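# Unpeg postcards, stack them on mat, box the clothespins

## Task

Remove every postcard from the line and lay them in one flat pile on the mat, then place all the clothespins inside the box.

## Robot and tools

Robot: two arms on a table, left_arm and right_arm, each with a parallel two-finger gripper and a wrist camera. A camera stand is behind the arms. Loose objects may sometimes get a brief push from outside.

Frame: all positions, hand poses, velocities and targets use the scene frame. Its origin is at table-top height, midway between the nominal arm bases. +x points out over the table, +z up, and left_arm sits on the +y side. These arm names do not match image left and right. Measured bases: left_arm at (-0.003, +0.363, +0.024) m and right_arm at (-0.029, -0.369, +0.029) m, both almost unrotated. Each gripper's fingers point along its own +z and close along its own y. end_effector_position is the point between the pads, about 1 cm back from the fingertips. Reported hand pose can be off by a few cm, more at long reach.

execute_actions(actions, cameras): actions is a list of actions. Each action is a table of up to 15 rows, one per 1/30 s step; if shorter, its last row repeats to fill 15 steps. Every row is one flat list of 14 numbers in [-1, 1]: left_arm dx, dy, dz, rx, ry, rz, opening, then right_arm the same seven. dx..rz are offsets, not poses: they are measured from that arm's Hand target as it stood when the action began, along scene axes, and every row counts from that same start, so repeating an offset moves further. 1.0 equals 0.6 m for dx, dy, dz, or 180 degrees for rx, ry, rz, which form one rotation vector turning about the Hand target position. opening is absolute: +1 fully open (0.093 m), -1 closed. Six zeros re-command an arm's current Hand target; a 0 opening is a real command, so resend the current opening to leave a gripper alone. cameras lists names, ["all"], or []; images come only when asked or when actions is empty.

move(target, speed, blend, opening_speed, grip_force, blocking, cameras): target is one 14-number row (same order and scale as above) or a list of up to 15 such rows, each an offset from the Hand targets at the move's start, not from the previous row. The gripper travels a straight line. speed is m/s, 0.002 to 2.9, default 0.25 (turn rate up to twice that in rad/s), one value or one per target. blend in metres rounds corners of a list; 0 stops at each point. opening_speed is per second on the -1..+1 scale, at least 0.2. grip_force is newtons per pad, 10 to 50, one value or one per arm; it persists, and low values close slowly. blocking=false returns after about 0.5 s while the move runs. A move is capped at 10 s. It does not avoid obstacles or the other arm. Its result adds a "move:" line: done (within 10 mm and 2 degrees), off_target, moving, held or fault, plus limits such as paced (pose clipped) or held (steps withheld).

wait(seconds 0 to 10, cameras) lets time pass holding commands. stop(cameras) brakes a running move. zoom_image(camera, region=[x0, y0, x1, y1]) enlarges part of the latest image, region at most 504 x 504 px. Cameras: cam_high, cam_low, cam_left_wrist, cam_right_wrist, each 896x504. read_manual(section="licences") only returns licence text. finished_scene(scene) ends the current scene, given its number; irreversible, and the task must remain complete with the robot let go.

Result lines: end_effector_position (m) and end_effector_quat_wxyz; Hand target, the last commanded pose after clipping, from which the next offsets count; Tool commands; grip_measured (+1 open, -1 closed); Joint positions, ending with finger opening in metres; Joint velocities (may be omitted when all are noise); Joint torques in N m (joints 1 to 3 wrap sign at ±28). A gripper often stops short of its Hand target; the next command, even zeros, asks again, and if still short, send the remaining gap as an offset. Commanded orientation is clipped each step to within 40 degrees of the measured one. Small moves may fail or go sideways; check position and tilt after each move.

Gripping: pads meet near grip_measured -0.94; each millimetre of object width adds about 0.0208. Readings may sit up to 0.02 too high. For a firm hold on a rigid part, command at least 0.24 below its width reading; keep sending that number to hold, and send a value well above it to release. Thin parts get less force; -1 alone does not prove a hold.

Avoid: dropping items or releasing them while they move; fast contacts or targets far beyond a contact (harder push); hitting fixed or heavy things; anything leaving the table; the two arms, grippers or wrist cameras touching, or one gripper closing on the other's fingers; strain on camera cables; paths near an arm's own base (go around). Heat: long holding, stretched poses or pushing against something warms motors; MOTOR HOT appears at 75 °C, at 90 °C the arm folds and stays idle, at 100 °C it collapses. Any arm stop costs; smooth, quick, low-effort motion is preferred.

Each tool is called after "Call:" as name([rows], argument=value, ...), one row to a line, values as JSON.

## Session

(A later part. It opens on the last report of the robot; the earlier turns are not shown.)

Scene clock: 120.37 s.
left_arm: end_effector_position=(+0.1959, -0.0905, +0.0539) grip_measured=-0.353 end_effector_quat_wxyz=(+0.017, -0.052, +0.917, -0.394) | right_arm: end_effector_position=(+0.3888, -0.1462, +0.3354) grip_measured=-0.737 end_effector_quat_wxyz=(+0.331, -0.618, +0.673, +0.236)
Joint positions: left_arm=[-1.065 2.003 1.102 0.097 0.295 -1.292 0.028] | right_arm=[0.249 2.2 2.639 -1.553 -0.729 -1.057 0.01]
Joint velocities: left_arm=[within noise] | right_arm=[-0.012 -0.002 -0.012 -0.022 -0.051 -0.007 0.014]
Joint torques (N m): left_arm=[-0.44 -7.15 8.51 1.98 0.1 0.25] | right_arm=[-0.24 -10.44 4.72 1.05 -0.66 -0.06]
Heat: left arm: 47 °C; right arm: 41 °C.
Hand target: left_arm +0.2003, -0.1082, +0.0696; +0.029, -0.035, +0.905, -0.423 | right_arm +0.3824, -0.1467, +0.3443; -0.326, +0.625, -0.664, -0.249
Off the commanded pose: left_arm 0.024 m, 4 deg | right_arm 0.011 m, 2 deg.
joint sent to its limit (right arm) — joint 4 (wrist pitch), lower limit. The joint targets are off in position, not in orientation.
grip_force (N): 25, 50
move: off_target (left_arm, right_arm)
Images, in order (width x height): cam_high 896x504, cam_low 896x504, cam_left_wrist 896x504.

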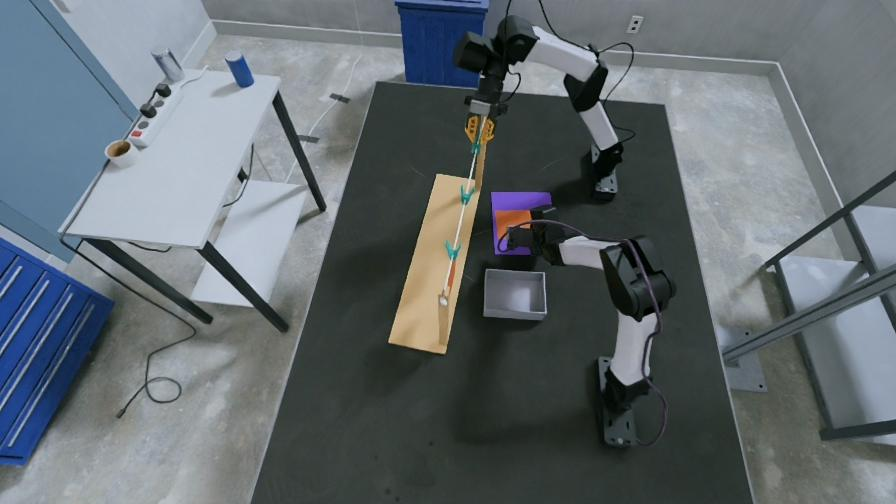

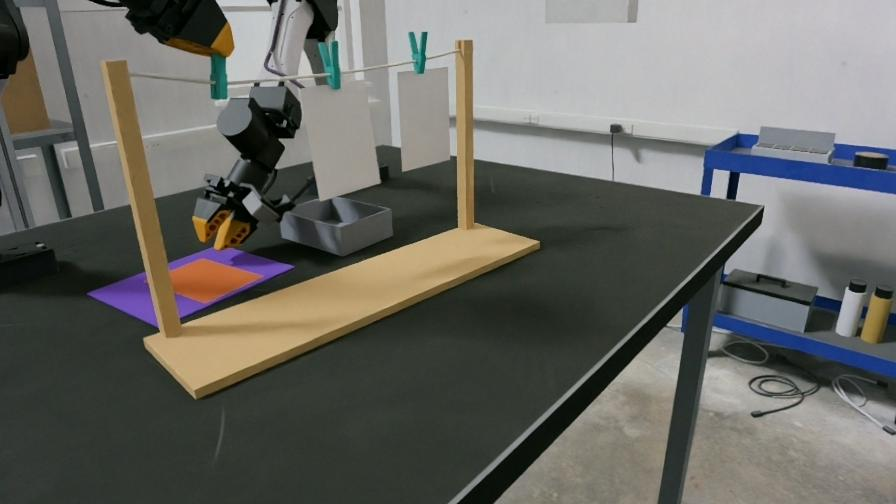

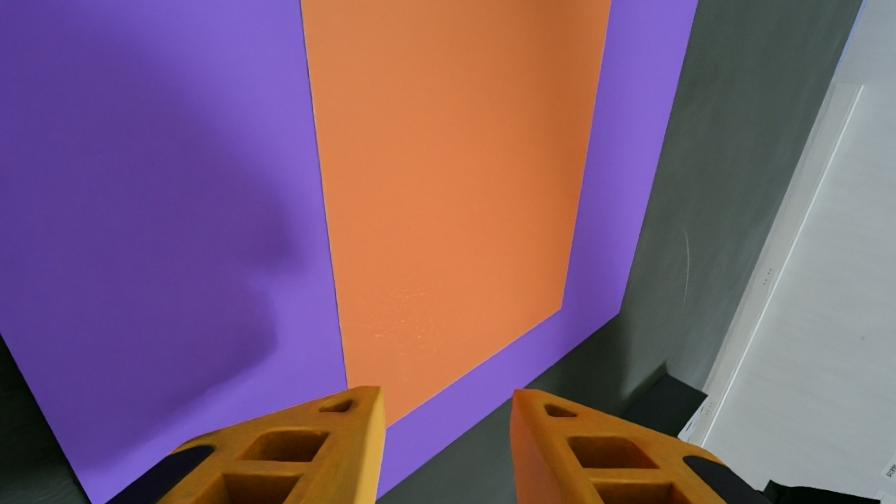

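Call:
move([
  [0,0.06,0.04,0,0,0,-0.35,0.0,0,0.0,0,0,0,-0.74],
  [-0.02,0.15,0.2,0,0,0,-0.35,0.0,0,0.0,0,0,0,-0.74],
  [-0.05,0.55,0.28,0,0,0,-0.35,0.0,0,0.0,0,0,0,-0.74],
], speed=[0.1,0.2,0.25], blend=[0.015,0.03,0], cameras=["cam_high","cam_low"])

Scene clock: 124.07 s.
left_arm: end_effector_position=(+0.1683, +0.2243, +0.2211) grip_measured=-0.353 end_effector_quat_wxyz=(+0.018, -0.047, +0.912, -0.408) | right_arm: end_effector_position=(+0.3888, -0.1462, +0.3354) grip_measured=-0.740 end_effector_quat_wxyz=(+0.331, -0.618, +0.673, +0.236)
Joint positions: left_arm=[-0.094 1.078 0.978 -1.269 0.823 -0.28 0.028] | right_arm=[0.249 2.2 2.639 -1.553 -0.729 -1.057 0.01]
Joint torques (N m): left_arm=[0.18 -1.09 9.54 0.39 0.8 0.28] | right_arm=[-0.29 -10.41 4.78 1.06 -0.67 -0.05]
Heat: left arm: 47 °C; right arm: 41 °C.
Hand target: left_arm +0.1703, +0.2218, +0.2376; +0.029, -0.035, +0.905, -0.423 | right_arm +0.3824, -0.1467, +0.3443; -0.326, +0.625, -0.664, -0.249
Off the commanded pose: left_arm 0.017 m, 3 deg | right_arm 0.011 m, 2 deg.
joint sent to its limit (right arm) — joint 4 (wrist pitch), lower limit. The joint targets are off in position, not in orientation.
grip_force (N): 25, 50
move: off_target (left_arm, right_arm)
Images, in order (width x height): cam_high 896x504, cam_low 896x504.

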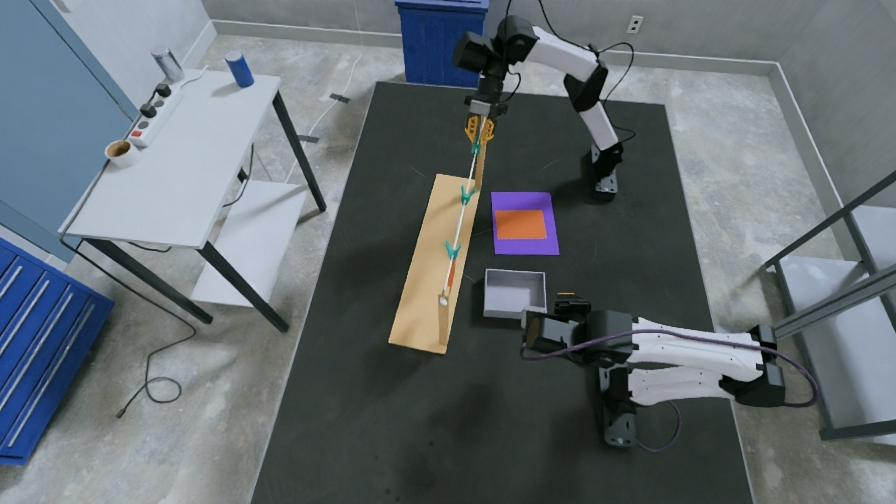

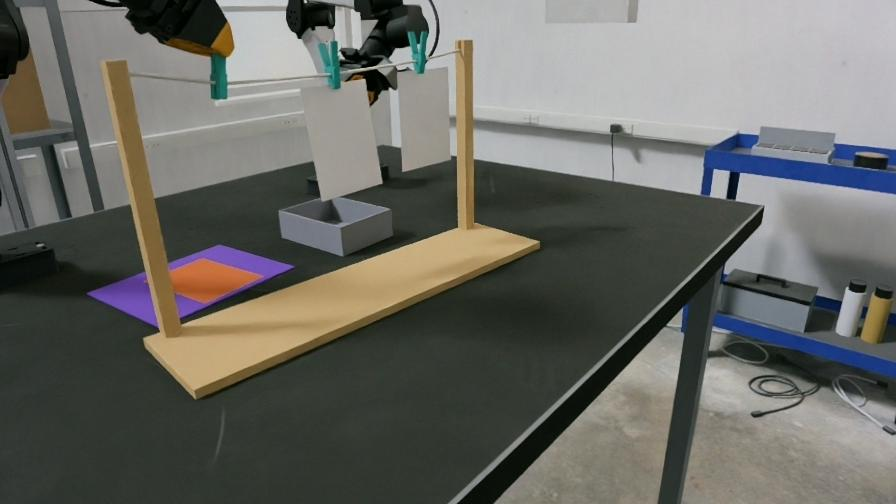

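Call:
move([
  [0,0,0,0,0,0,-0.35,0,0,0.167,0,0,0,-0.74],
  [0,0,0,0,0,0,-0.35,-0.22,0.161,0.06,0,0,0,-0.74],
  [0,0,0,0,0,0,-0.35,-0.22,0.353,-0.12,0,0,0,-0.74],
  [0,0,0,0,0,0,-0.35,-0.22,0.353,-0.3,0,0,0,-0.74],
], speed=[0.12,0.25,0.25,0.2], blend=[0.03,0.04,0.04,0], cameras=["all"])

Scene clock: 128.37 s.
left_arm: end_effector_position=(+0.1680, +0.2244, +0.2211) grip_measured=-0.353 end_effector_quat_wxyz=(+0.017, -0.047, +0.912, -0.408) | right_arm: end_effector_position=(+0.2421, +0.0586, +0.1544) grip_measured=-0.738 end_effector_quat_wxyz=(-0.296, +0.633, -0.671, -0.250)
Joint positions: left_arm=[-0.094 1.078 0.978 -1.271 0.823 -0.28 0.028] | right_arm=[0.873 1.915 1.424 -0.375 -0.403 -0.487 0.01]
Joint torques (N m): left_arm=[0.23 -1.02 9.51 0.4 0.79 0.29] | right_arm=[0.51 -9.26 5.44 2.33 0 0.17]
Heat: left arm: 47 °C; right arm: 41 °C.
Hand target: left_arm +0.1703, +0.2218, +0.2376; +0.029, -0.035, +0.905, -0.423 | right_arm +0.2504, +0.0651, +0.1643; -0.326, +0.625, -0.664, -0.249
Off the commanded pose: left_arm 0.017 m, 3 deg | right_arm 0.014 m, 4 deg.
elbow stopped short (right arm): the move would have taken joint 3 (elbow) straighter than the controller allows.
grip_force (N): 25, 50
move: off_target (left_arm, right_arm)

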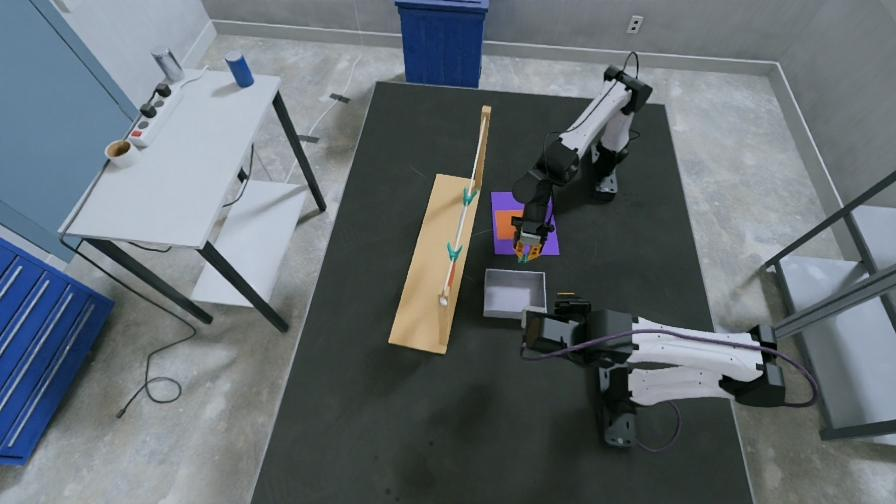

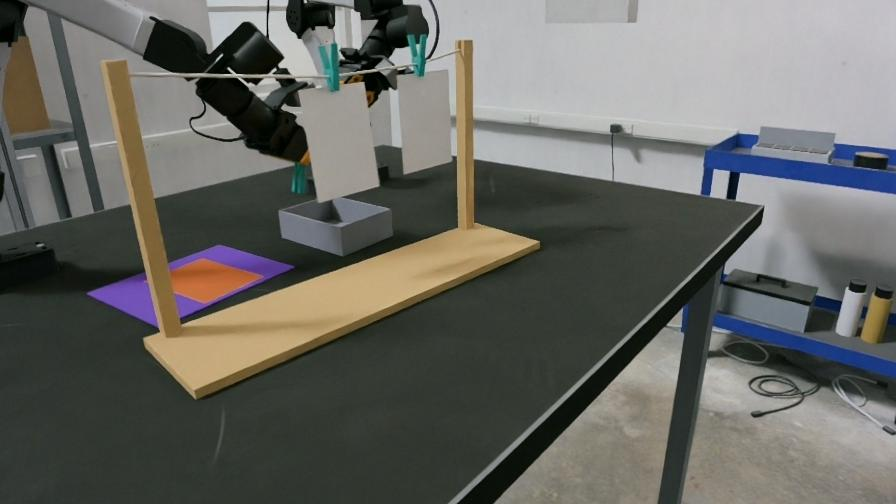

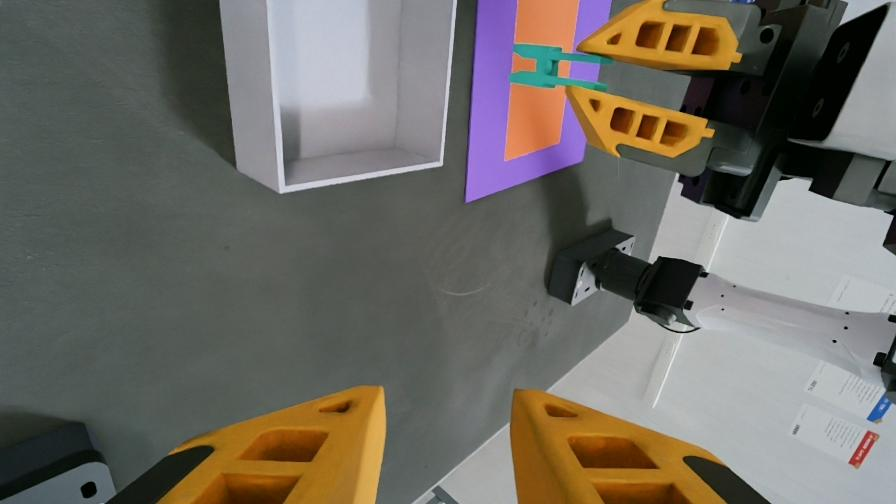

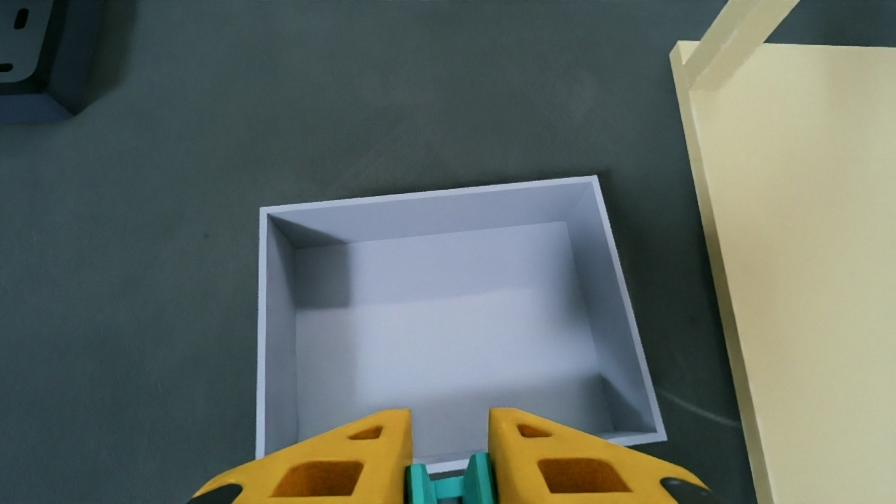

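Call:
move([
  [0,0,0,0,0,0,-0.35,0.0,0.1,0,0,0,0,-0.74],
  [0,0,0,0,0,0,-0.35,0.0,0.105,-0.09,0,0,0,-0.74],
], speed=0.15, blend=[0.01,0], cameras=["cam_high","cam_low","cam_right_wrist"])

Scene clock: 130.43 s.
left_arm: end_effector_position=(+0.1680, +0.2244, +0.2211) grip_measured=-0.353 end_effector_quat_wxyz=(+0.017, -0.047, +0.912, -0.408) | right_arm: end_effector_position=(+0.2415, +0.1206, +0.0988) grip_measured=-0.735 end_effector_quat_wxyz=(-0.296, +0.638, -0.667, -0.245)
Joint positions: left_arm=[-0.094 1.078 0.978 -1.271 0.823 -0.28 0.028] | right_arm=[0.964 2.157 1.552 -0.24 -0.341 -0.43 0.01]
Joint torques (N m): left_arm=[0.18 -1.05 9.52 0.4 0.8 0.28] | right_arm=[0.18 -10.88 5.48 2.38 0.01 0.17]
Heat: left arm: 47 °C; right arm: 42 °C.
Hand target: left_arm +0.1703, +0.2218, +0.2376; +0.029, -0.035, +0.905, -0.423 | right_arm +0.2504, +0.1281, +0.1103; -0.326, +0.625, -0.664, -0.249
Off the commanded pose: left_arm 0.017 m, 3 deg | right_arm 0.016 m, 4 deg.
grip_force (N): 25, 50
move: off_target (left_arm, right_arm)
Images, in order (width x height): cam_high 896x504, cam_low 896x504, cam_right_wrist 896x504.

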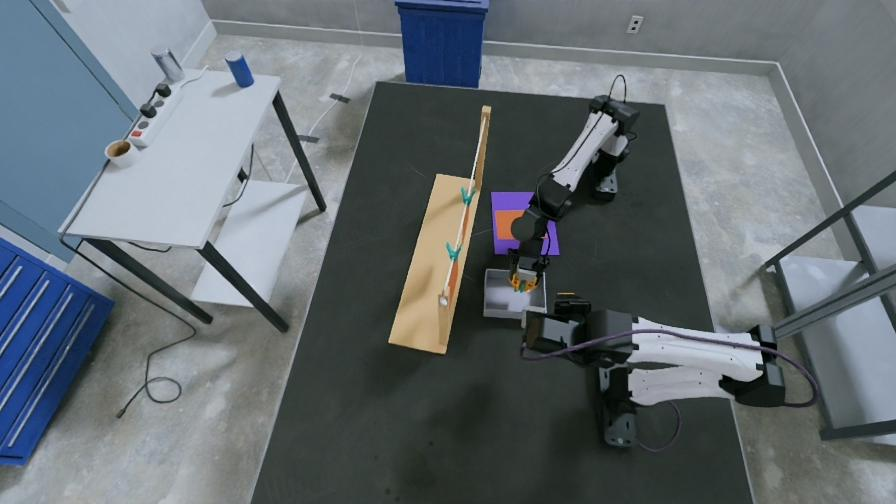

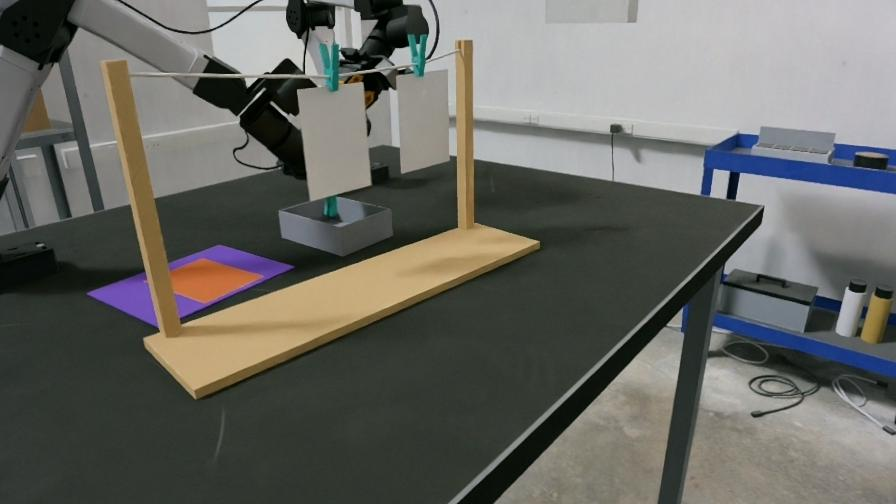

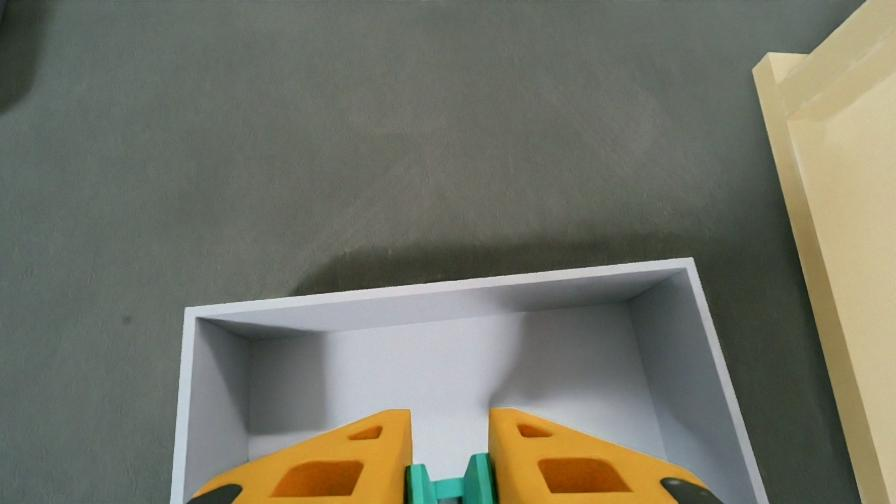

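Call:
move([
  [0,0,0,0,0,0,-0.35,0.0,-0.01,-0.045,0,0,0,-0.74],
  [0,0,0,0,0,0,-0.35,0.0,-0.01,-0.045,0,0,0,-0.2],
  [0,0,0,0,0,0,-0.35,0.0,-0.02,0.1,0,0,0,-0.2],
], speed=0.12, opening_speed=0.7, cameras=["cam_high","cam_low","cam_right_wrist"])

Scene clock: 135.00 s.
left_arm: end_effector_position=(+0.1680, +0.2244, +0.2211) grip_measured=-0.353 end_effector_quat_wxyz=(+0.017, -0.047, +0.912, -0.408) | right_arm: end_effector_position=(+0.2433, +0.1157, +0.1363) grip_measured=-0.202 end_effector_quat_wxyz=(-0.304, +0.634, -0.667, -0.246)
Joint positions: left_arm=[-0.094 1.078 0.978 -1.271 0.823 -0.28 0.028] | right_arm=[0.956 2.092 1.597 -0.333 -0.341 -0.428 0.035]
Joint torques (N m): left_arm=[0.18 -1.01 9.5 0.4 0.78 0.27] | right_arm=[-0.29 -13.38 9.66 1.44 -0.08 0.08]
Heat: left arm: 47 °C; right arm: 42 °C.
Hand target: left_arm +0.1703, +0.2218, +0.2376; +0.029, -0.035, +0.905, -0.423 | right_arm +0.2504, +0.1161, +0.1703; -0.326, +0.625, -0.664, -0.249
Off the commanded pose: left_arm 0.017 m, 3 deg | right_arm 0.035 m, 3 deg.
grip_force (N): 25, 50
move: off_target (left_arm, right_arm); target 2's new opening was sent with right_arm's hand 0.016 m and 4 deg from that target
Images, in order (width x height): cam_high 896x504, cam_low 896x504, cam_right_wrist 896x504.

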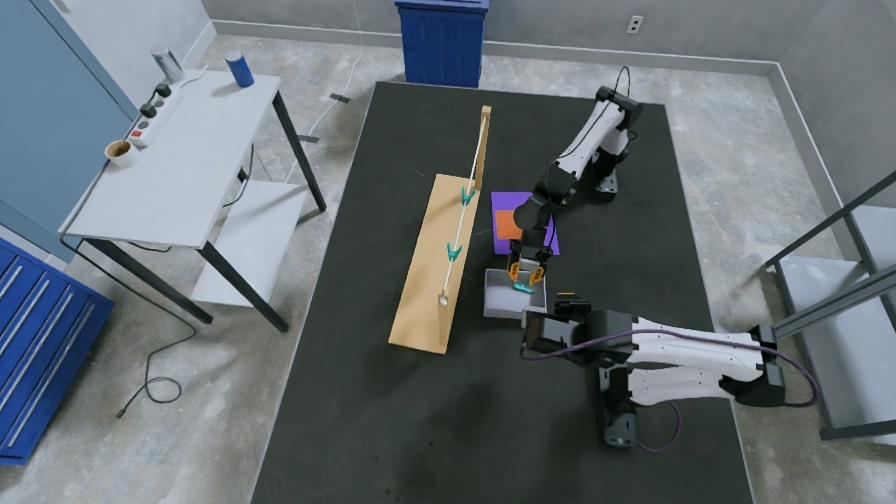

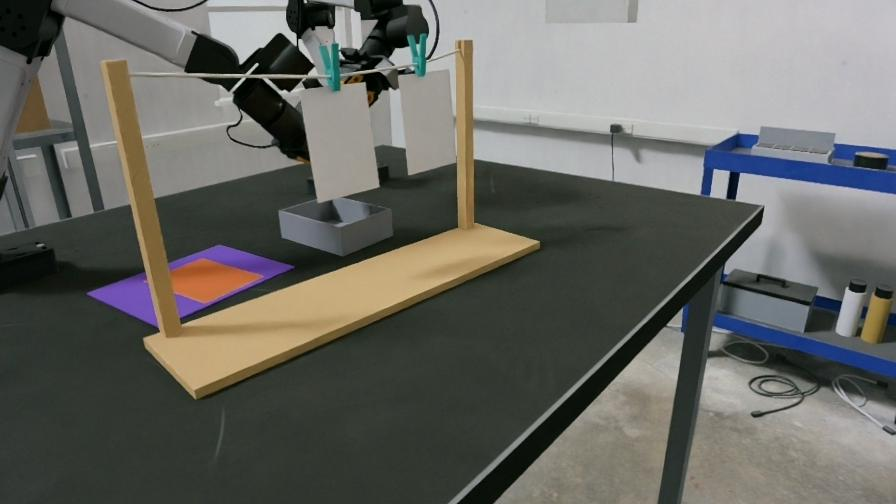

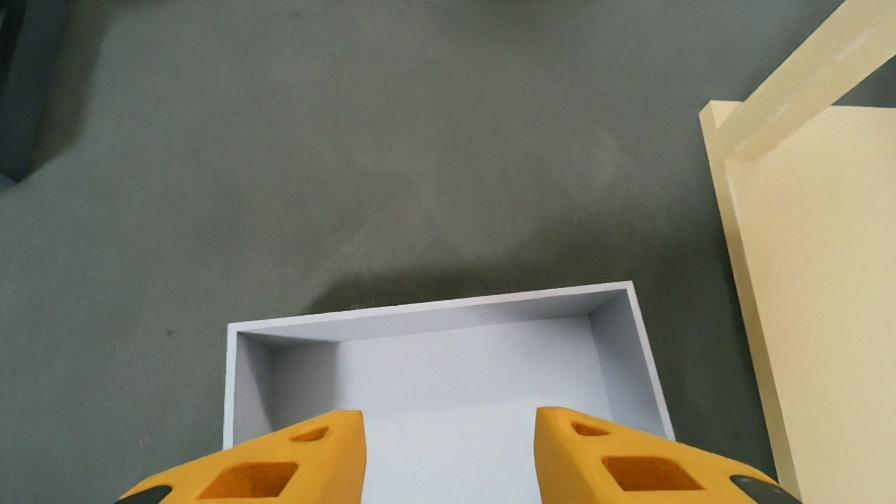

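Call:
move([
  [0,0,0,0,0,0,-0.35,-0.02,-0.06,0.2,0,0,0,-0.2],
], speed=0.2, cameras=["cam_high","cam_low","cam_right_wrist"])

Scene clock: 136.93 s.
left_arm: end_effector_position=(+0.1680, +0.2244, +0.2211) grip_measured=-0.353 end_effector_quat_wxyz=(+0.017, -0.047, +0.912, -0.408) | right_arm: end_effector_position=(+0.2426, +0.0825, +0.2621) grip_measured=-0.202 end_effector_quat_wxyz=(+0.309, -0.622, +0.678, +0.241)
Joint positions: left_arm=[-0.094 1.078 0.978 -1.271 0.823 -0.28 0.028] | right_arm=[0.921 1.95 1.89 -0.766 -0.341 -0.428 0.035]
Joint torques (N m): left_arm=[0.18 -1.02 9.54 0.39 0.8 0.27] | right_arm=[-0.25 -11.3 10.03 1.44 -0.29 -0.12]
Heat: left arm: 47 °C; right arm: 43 °C.
Hand target: left_arm +0.1703, +0.2218, +0.2376; +0.029, -0.035, +0.905, -0.423 | right_arm +0.2384, +0.0801, +0.2903; -0.326, +0.625, -0.664, -0.249
Off the commanded pose: left_arm 0.017 m, 3 deg | right_arm 0.029 m, 3 deg.
grip_force (N): 25, 50
move: off_target (left_arm, right_arm)
Images, in order (width x height): cam_high 896x504, cam_low 896x504, cam_right_wrist 896x504.

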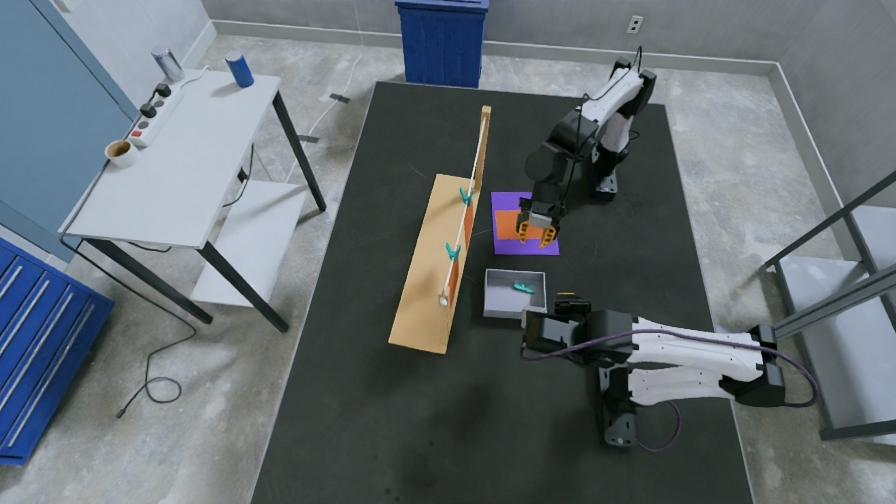

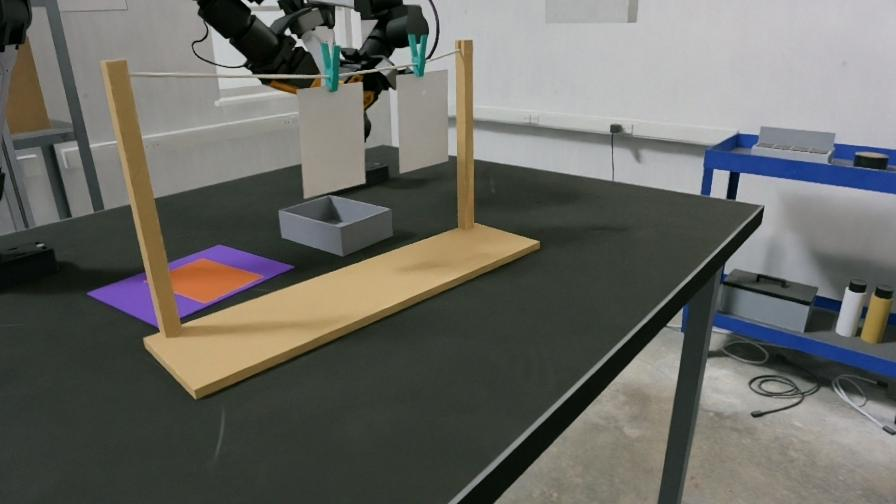

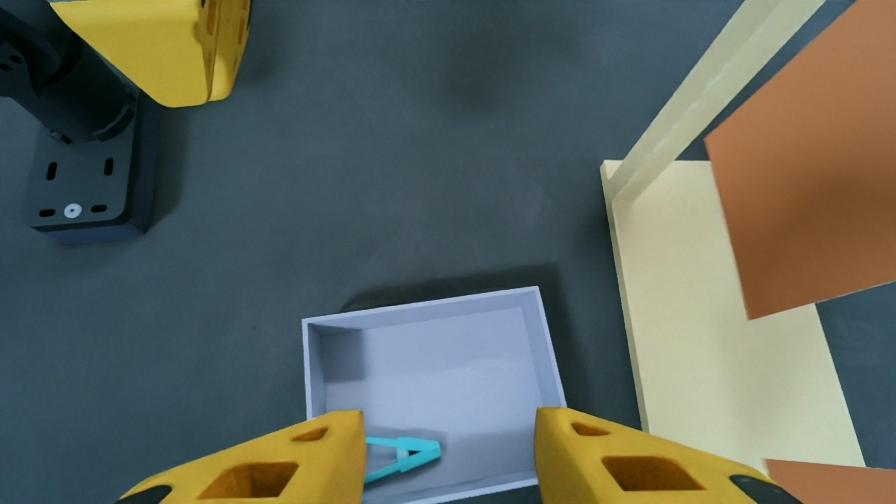

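Call:
move([
  [0,0,0,0,0,0,-0.5,0.05,-0.35,0.2,0,0,0,0.4],
  [0.15,-0.08,-0.06,0.03,-0.26,0.033,-0.5,0.12,-0.4,0.2,0,0,0,0.4],
  [0.29,-0.193,-0.076,0.0602,-0.5193,0.0654,-0.5,0.12,-0.4,0.2,0,0,0,0.4],
], speed=0.25, blend=[0.03,0.03,0], cameras=["all"])

Scene clock: 144.93 s.
left_arm: end_effector_position=(+0.3404, +0.1143, +0.1544) grip_measured=-0.498 end_effector_quat_wxyz=(+0.671, +0.215, +0.677, -0.213) | right_arm: end_effector_position=(+0.3188, -0.1625, +0.3985) grip_measured=+0.398 end_effector_quat_wxyz=(+0.359, -0.596, +0.680, +0.232)
Joint positions: left_arm=[-0.643 1.843 0.4 1.434 -0.024 0 0.021] | right_arm=[0.253 1.884 2.408 -1.542 -0.727 -0.968 0.064]
Joint torques (N m): left_arm=[-0.57 -4.52 6.2 3.16 -0.04 0.18] | right_arm=[-0.28 -6.75 7.31 1.12 -0.66 -0.13]
Heat: left arm: 47 °C; right arm: 42 °C.
Hand target: left_arm +0.3443, +0.1060, +0.1920; +0.718, +0.203, +0.624, -0.232 | right_arm +0.3104, -0.1599, +0.4103; +0.326, -0.625, +0.664, +0.249
Off the commanded pose: left_arm 0.039 m, 9 deg | right_arm 0.015 m, 6 deg.
joint sent to its limit (right arm) — joint 4 (wrist pitch), lower limit. The joint targets are off in position and orientation.
grip_force (N): 25, 50
move: off_target (left_arm, right_arm); blend cut to 0 m at target 1

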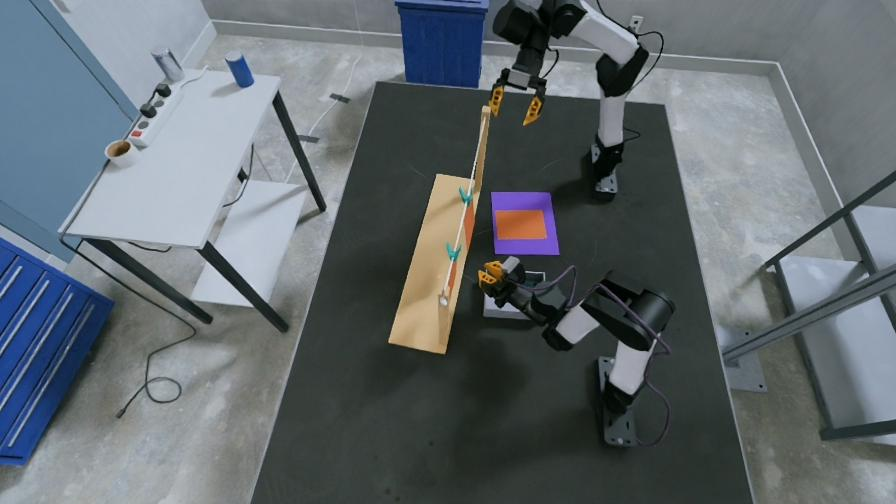

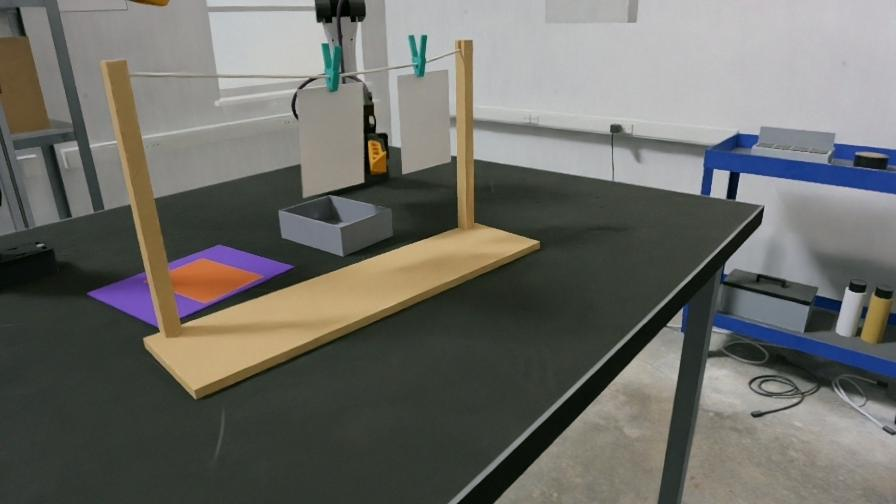

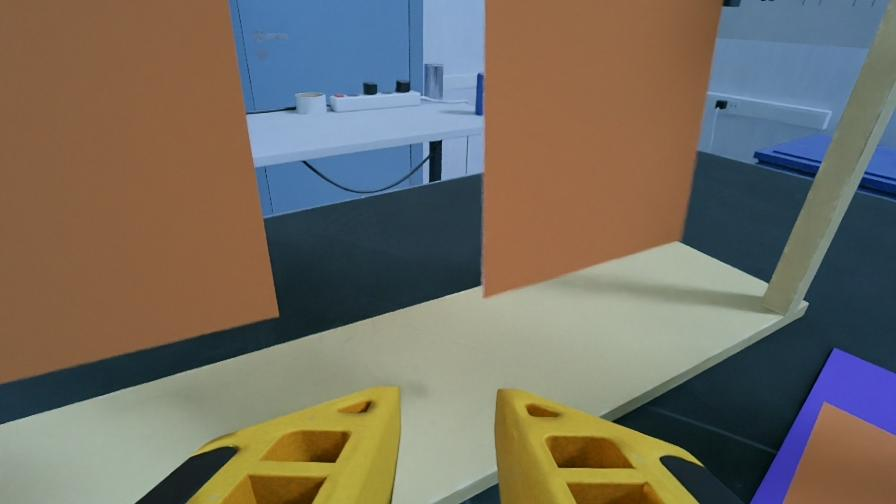

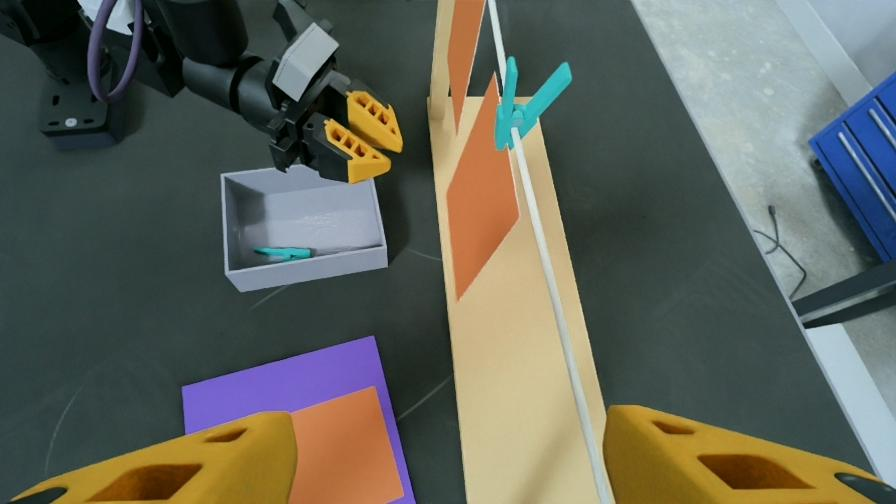

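Call:
move([
  [0.0,0,0.04,0,0,-0.045,-0.4,0,0,0,0,0,0,0.4],
], speed=0.1, cameras=["cam_left_wrist"])

Scene clock: 146.90 s.
left_arm: end_effector_position=(+0.3418, +0.1117, +0.1952) grip_measured=-0.402 end_effector_quat_wxyz=(+0.690, +0.248, +0.626, -0.266) | right_arm: end_effector_position=(+0.3188, -0.1625, +0.3985) grip_measured=+0.398 end_effector_quat_wxyz=(+0.359, -0.596, +0.680, +0.232)
Joint positions: left_arm=[-0.564 1.769 0.432 1.434 0.186 -0.008 0.026] | right_arm=[0.253 1.884 2.408 -1.542 -0.727 -0.968 0.064]
Joint torques (N m): left_arm=[0.17 -7.43 6.82 1.85 0.17 -0.1] | right_arm=[-0.27 -6.76 7.34 1.11 -0.67 -0.13]
Heat: left arm: 47 °C; right arm: 41 °C.
Hand target: left_arm +0.3443, +0.1060, +0.2160; +0.700, +0.247, +0.608, -0.283 | right_arm +0.3104, -0.1599, +0.4103; +0.326, -0.625, +0.664, +0.249
Off the commanded pose: left_arm 0.022 m, 3 deg | right_arm 0.015 m, 6 deg.
joint sent to its limit (right arm) — joint 4 (wrist pitch), lower limit. The joint targets are off in position and orientation.
grip_force (N): 25, 50
move: off_target (left_arm, right_arm)
Images, in order (width x height): cam_left_wrist 896x504.

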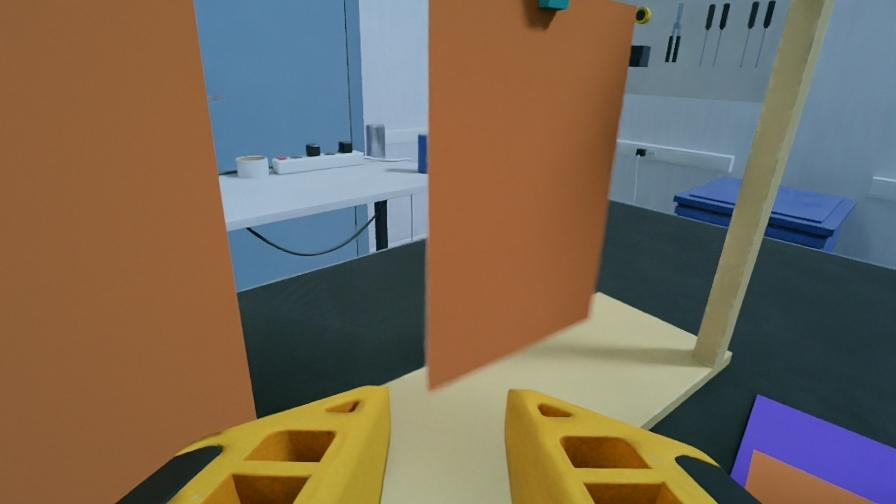

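Call:
move([
  [0.011,0.012,0,0,0,0,-0.4,0,0,0,0,0,0,0.4],
  [0.07,-0.042,0.002,0,0,0,-0.4,0,0,0,0,0,0,0.4],
], speed=0.1, blend=[0.004,0], cameras=["cam_low","cam_left_wrist"])

Call:
zoom_image(camera="cam_low", region=[260, 20, 480, 220])

Scene clock: 148.60 s.
left_arm: end_effector_position=(+0.3799, +0.0866, +0.2130) grip_measured=-0.402 end_effector_quat_wxyz=(+0.703, +0.251, +0.607, -0.275) | right_arm: end_effector_position=(+0.3188, -0.1625, +0.3985) grip_measured=+0.398 end_effector_quat_wxyz=(+0.359, -0.596, +0.680, +0.232)
Joint positions: left_arm=[-0.557 1.866 0.633 1.375 0.211 -0.011 0.026] | right_arm=[0.253 1.884 2.408 -1.542 -0.727 -0.968 0.064]
Joint torques (N m): left_arm=[-0.96 -5.41 7.56 1.71 -0.1 -0.06] | right_arm=[-0.21 -6.75 7.35 1.11 -0.67 -0.14]
Heat: left arm: 47 °C; right arm: 41 °C.
Hand target: left_arm +0.3863, +0.0808, +0.2172; +0.700, +0.247, +0.608, -0.283 | right_arm +0.3104, -0.1599, +0.4103; +0.326, -0.625, +0.664, +0.249
Off the commanded pose: left_arm 0.010 m, 1 deg | right_arm 0.015 m, 6 deg.
joint sent to its limit (right arm) — joint 4 (wrist pitch), lower limit. The joint targets are off in position and orientation.
grip_force (N): 25, 50
move: off_target (right_arm)
Images, in order (width x height): cam_low 896x504, cam_left_wrist 896x504.

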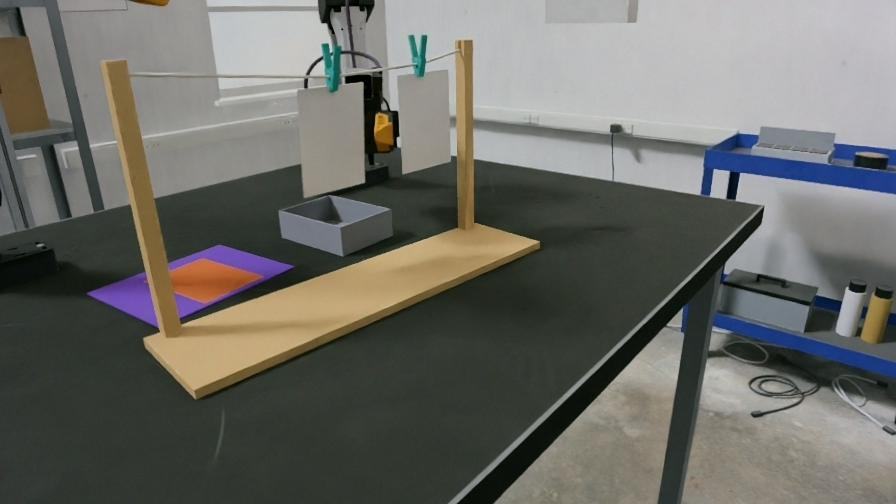

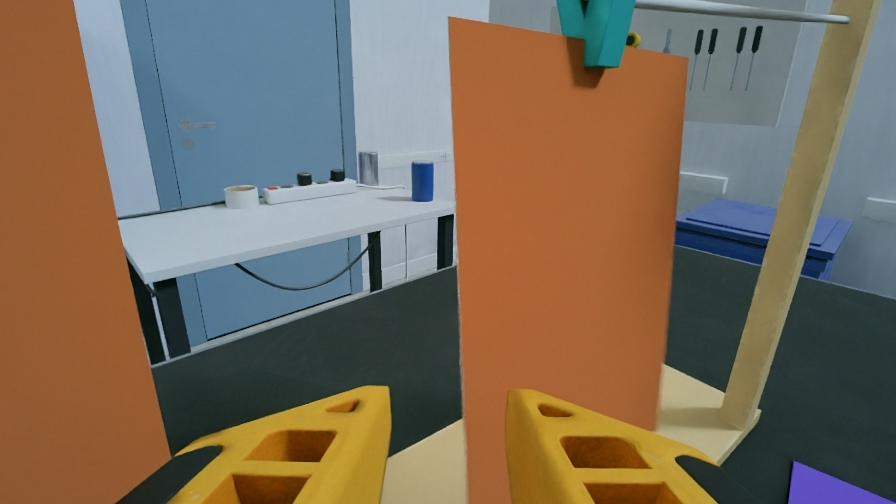

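Scaled by 2.291 from the camera's 896x504 image, which has a finer 1280x720 frame.

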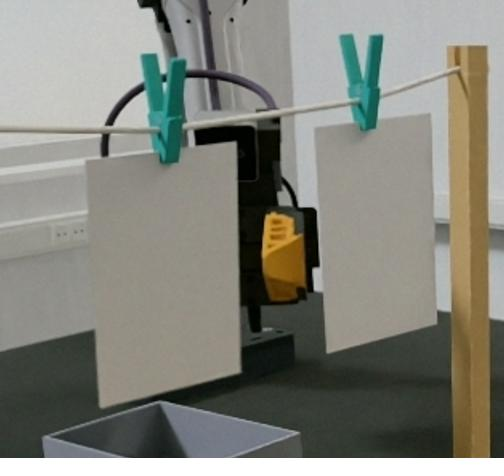

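Call:
move([
  [0.043,-0.04,-0.025,0,0,0,-0.4,0,0,0,0,0,0,0.4],
], speed=0.08, cameras=["cam_low","cam_left_wrist"])

Call:
zoom_image(camera="cam_low", region=[260, 20, 480, 220])

Scene clock: 149.83 s.
left_arm: end_effector_position=(+0.4075, +0.0650, +0.1969) grip_measured=-0.402 end_effector_quat_wxyz=(+0.701, +0.249, +0.610, -0.274) | right_arm: end_effector_position=(+0.3188, -0.1625, +0.3985) grip_measured=+0.398 end_effector_quat_wxyz=(+0.359, -0.596, +0.680, +0.232)
Joint positions: left_arm=[-0.571 2.012 0.772 1.375 0.193 -0.011 0.026] | right_arm=[0.253 1.884 2.408 -1.542 -0.727 -0.968 0.064]
Joint torques (N m): left_arm=[-0.95 -6.42 7.58 1.76 -0.11 -0.04] | right_arm=[-0.24 -6.79 7.34 1.11 -0.68 -0.12]
Heat: left arm: 47 °C; right arm: 41 °C.
Hand target: left_arm +0.4121, +0.0568, +0.2022; +0.700, +0.247, +0.608, -0.283 | right_arm +0.3104, -0.1599, +0.4103; +0.326, -0.625, +0.664, +0.249
Off the commanded pose: left_arm 0.011 m, 1 deg | right_arm 0.015 m, 6 deg.
joint sent to its limit (right arm) — joint 4 (wrist pitch), lower limit. The joint targets are off in position and orientation.
grip_force (N): 25, 50
move: off_target (left_arm, right_arm)
Images, in order (width x height): cam_low 896x504, cam_left_wrist 896x504.

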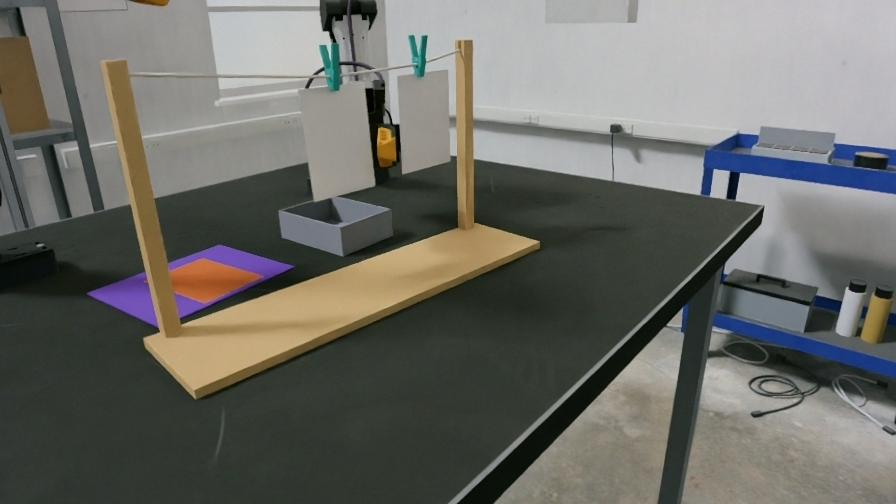

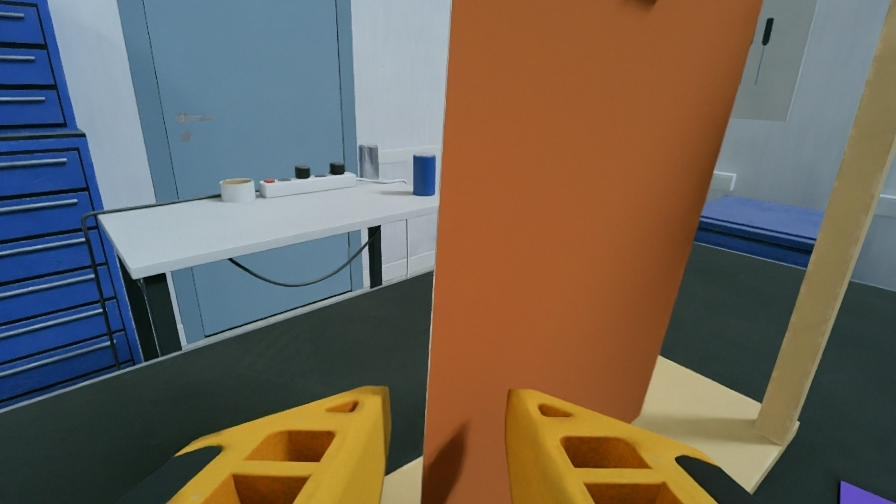

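Scaled by 2.291 from the camera's 896x504 image, which has a finer 1280x720 frame.

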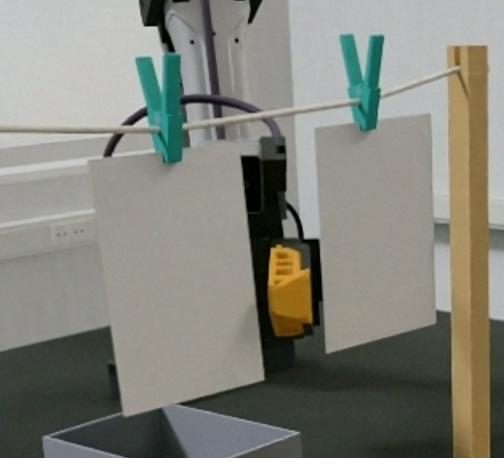

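Call:
move([
  [0.009,0.012,0.0,0,0,0,-0.4,0,0,0,0,0,0,0.4],
  [0.033,-0.013,0.0,0,0,0,-0.4,0,0,0,0,0,0,0.4],
], speed=0.08, cameras=["cam_low","cam_left_wrist"])

Call:
zoom_image(camera="cam_low", region=[260, 20, 480, 220])

Scene clock: 151.70 s.
left_arm: end_effector_position=(+0.4263, +0.0566, +0.1997) grip_measured=-0.402 end_effector_quat_wxyz=(+0.705, +0.247, +0.606, -0.273) | right_arm: end_effector_position=(+0.3188, -0.1625, +0.3985) grip_measured=+0.398 end_effector_quat_wxyz=(+0.359, -0.596, +0.680, +0.232)
Joint positions: left_arm=[-0.565 2.061 0.864 1.343 0.194 -0.011 0.026] | right_arm=[0.253 1.884 2.408 -1.542 -0.727 -0.968 0.064]
Joint torques (N m): left_arm=[-0.98 -6.84 7.83 1.68 0 -0.05] | right_arm=[-0.25 -6.74 7.35 1.11 -0.67 -0.13]
Heat: left arm: 47 °C; right arm: 41 °C.
Hand target: left_arm +0.4319, +0.0490, +0.2022; +0.700, +0.247, +0.608, -0.283 | right_arm +0.3104, -0.1599, +0.4103; +0.326, -0.625, +0.664, +0.249
Off the commanded pose: left_arm 0.010 m, 1 deg | right_arm 0.015 m, 6 deg.
joint sent to its limit (right arm) — joint 4 (wrist pitch), lower limit. The joint targets are off in position and orientation.
grip_force (N): 25, 50
move: off_target (right_arm)
Images, in order (width x height): cam_low 896x504, cam_left_wrist 896x504.

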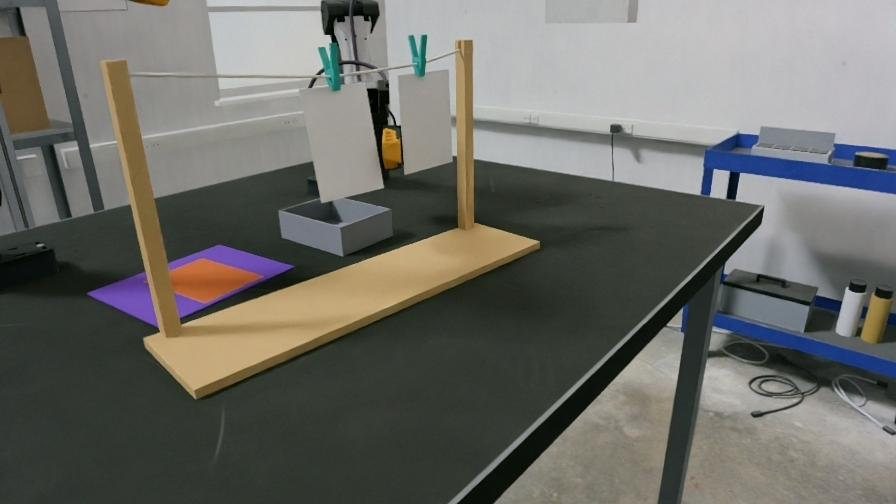

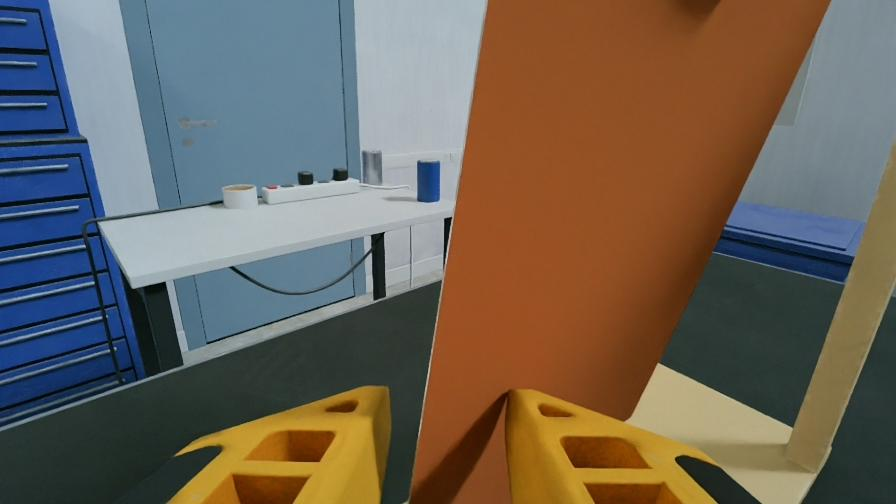

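Scaled by 2.291 from the camera's 896x504 image, which has a finer 1280x720 frame.

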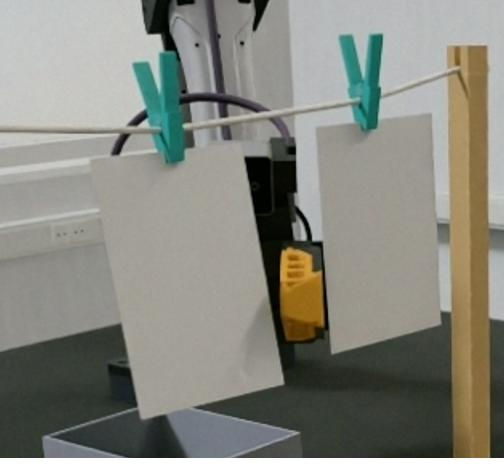

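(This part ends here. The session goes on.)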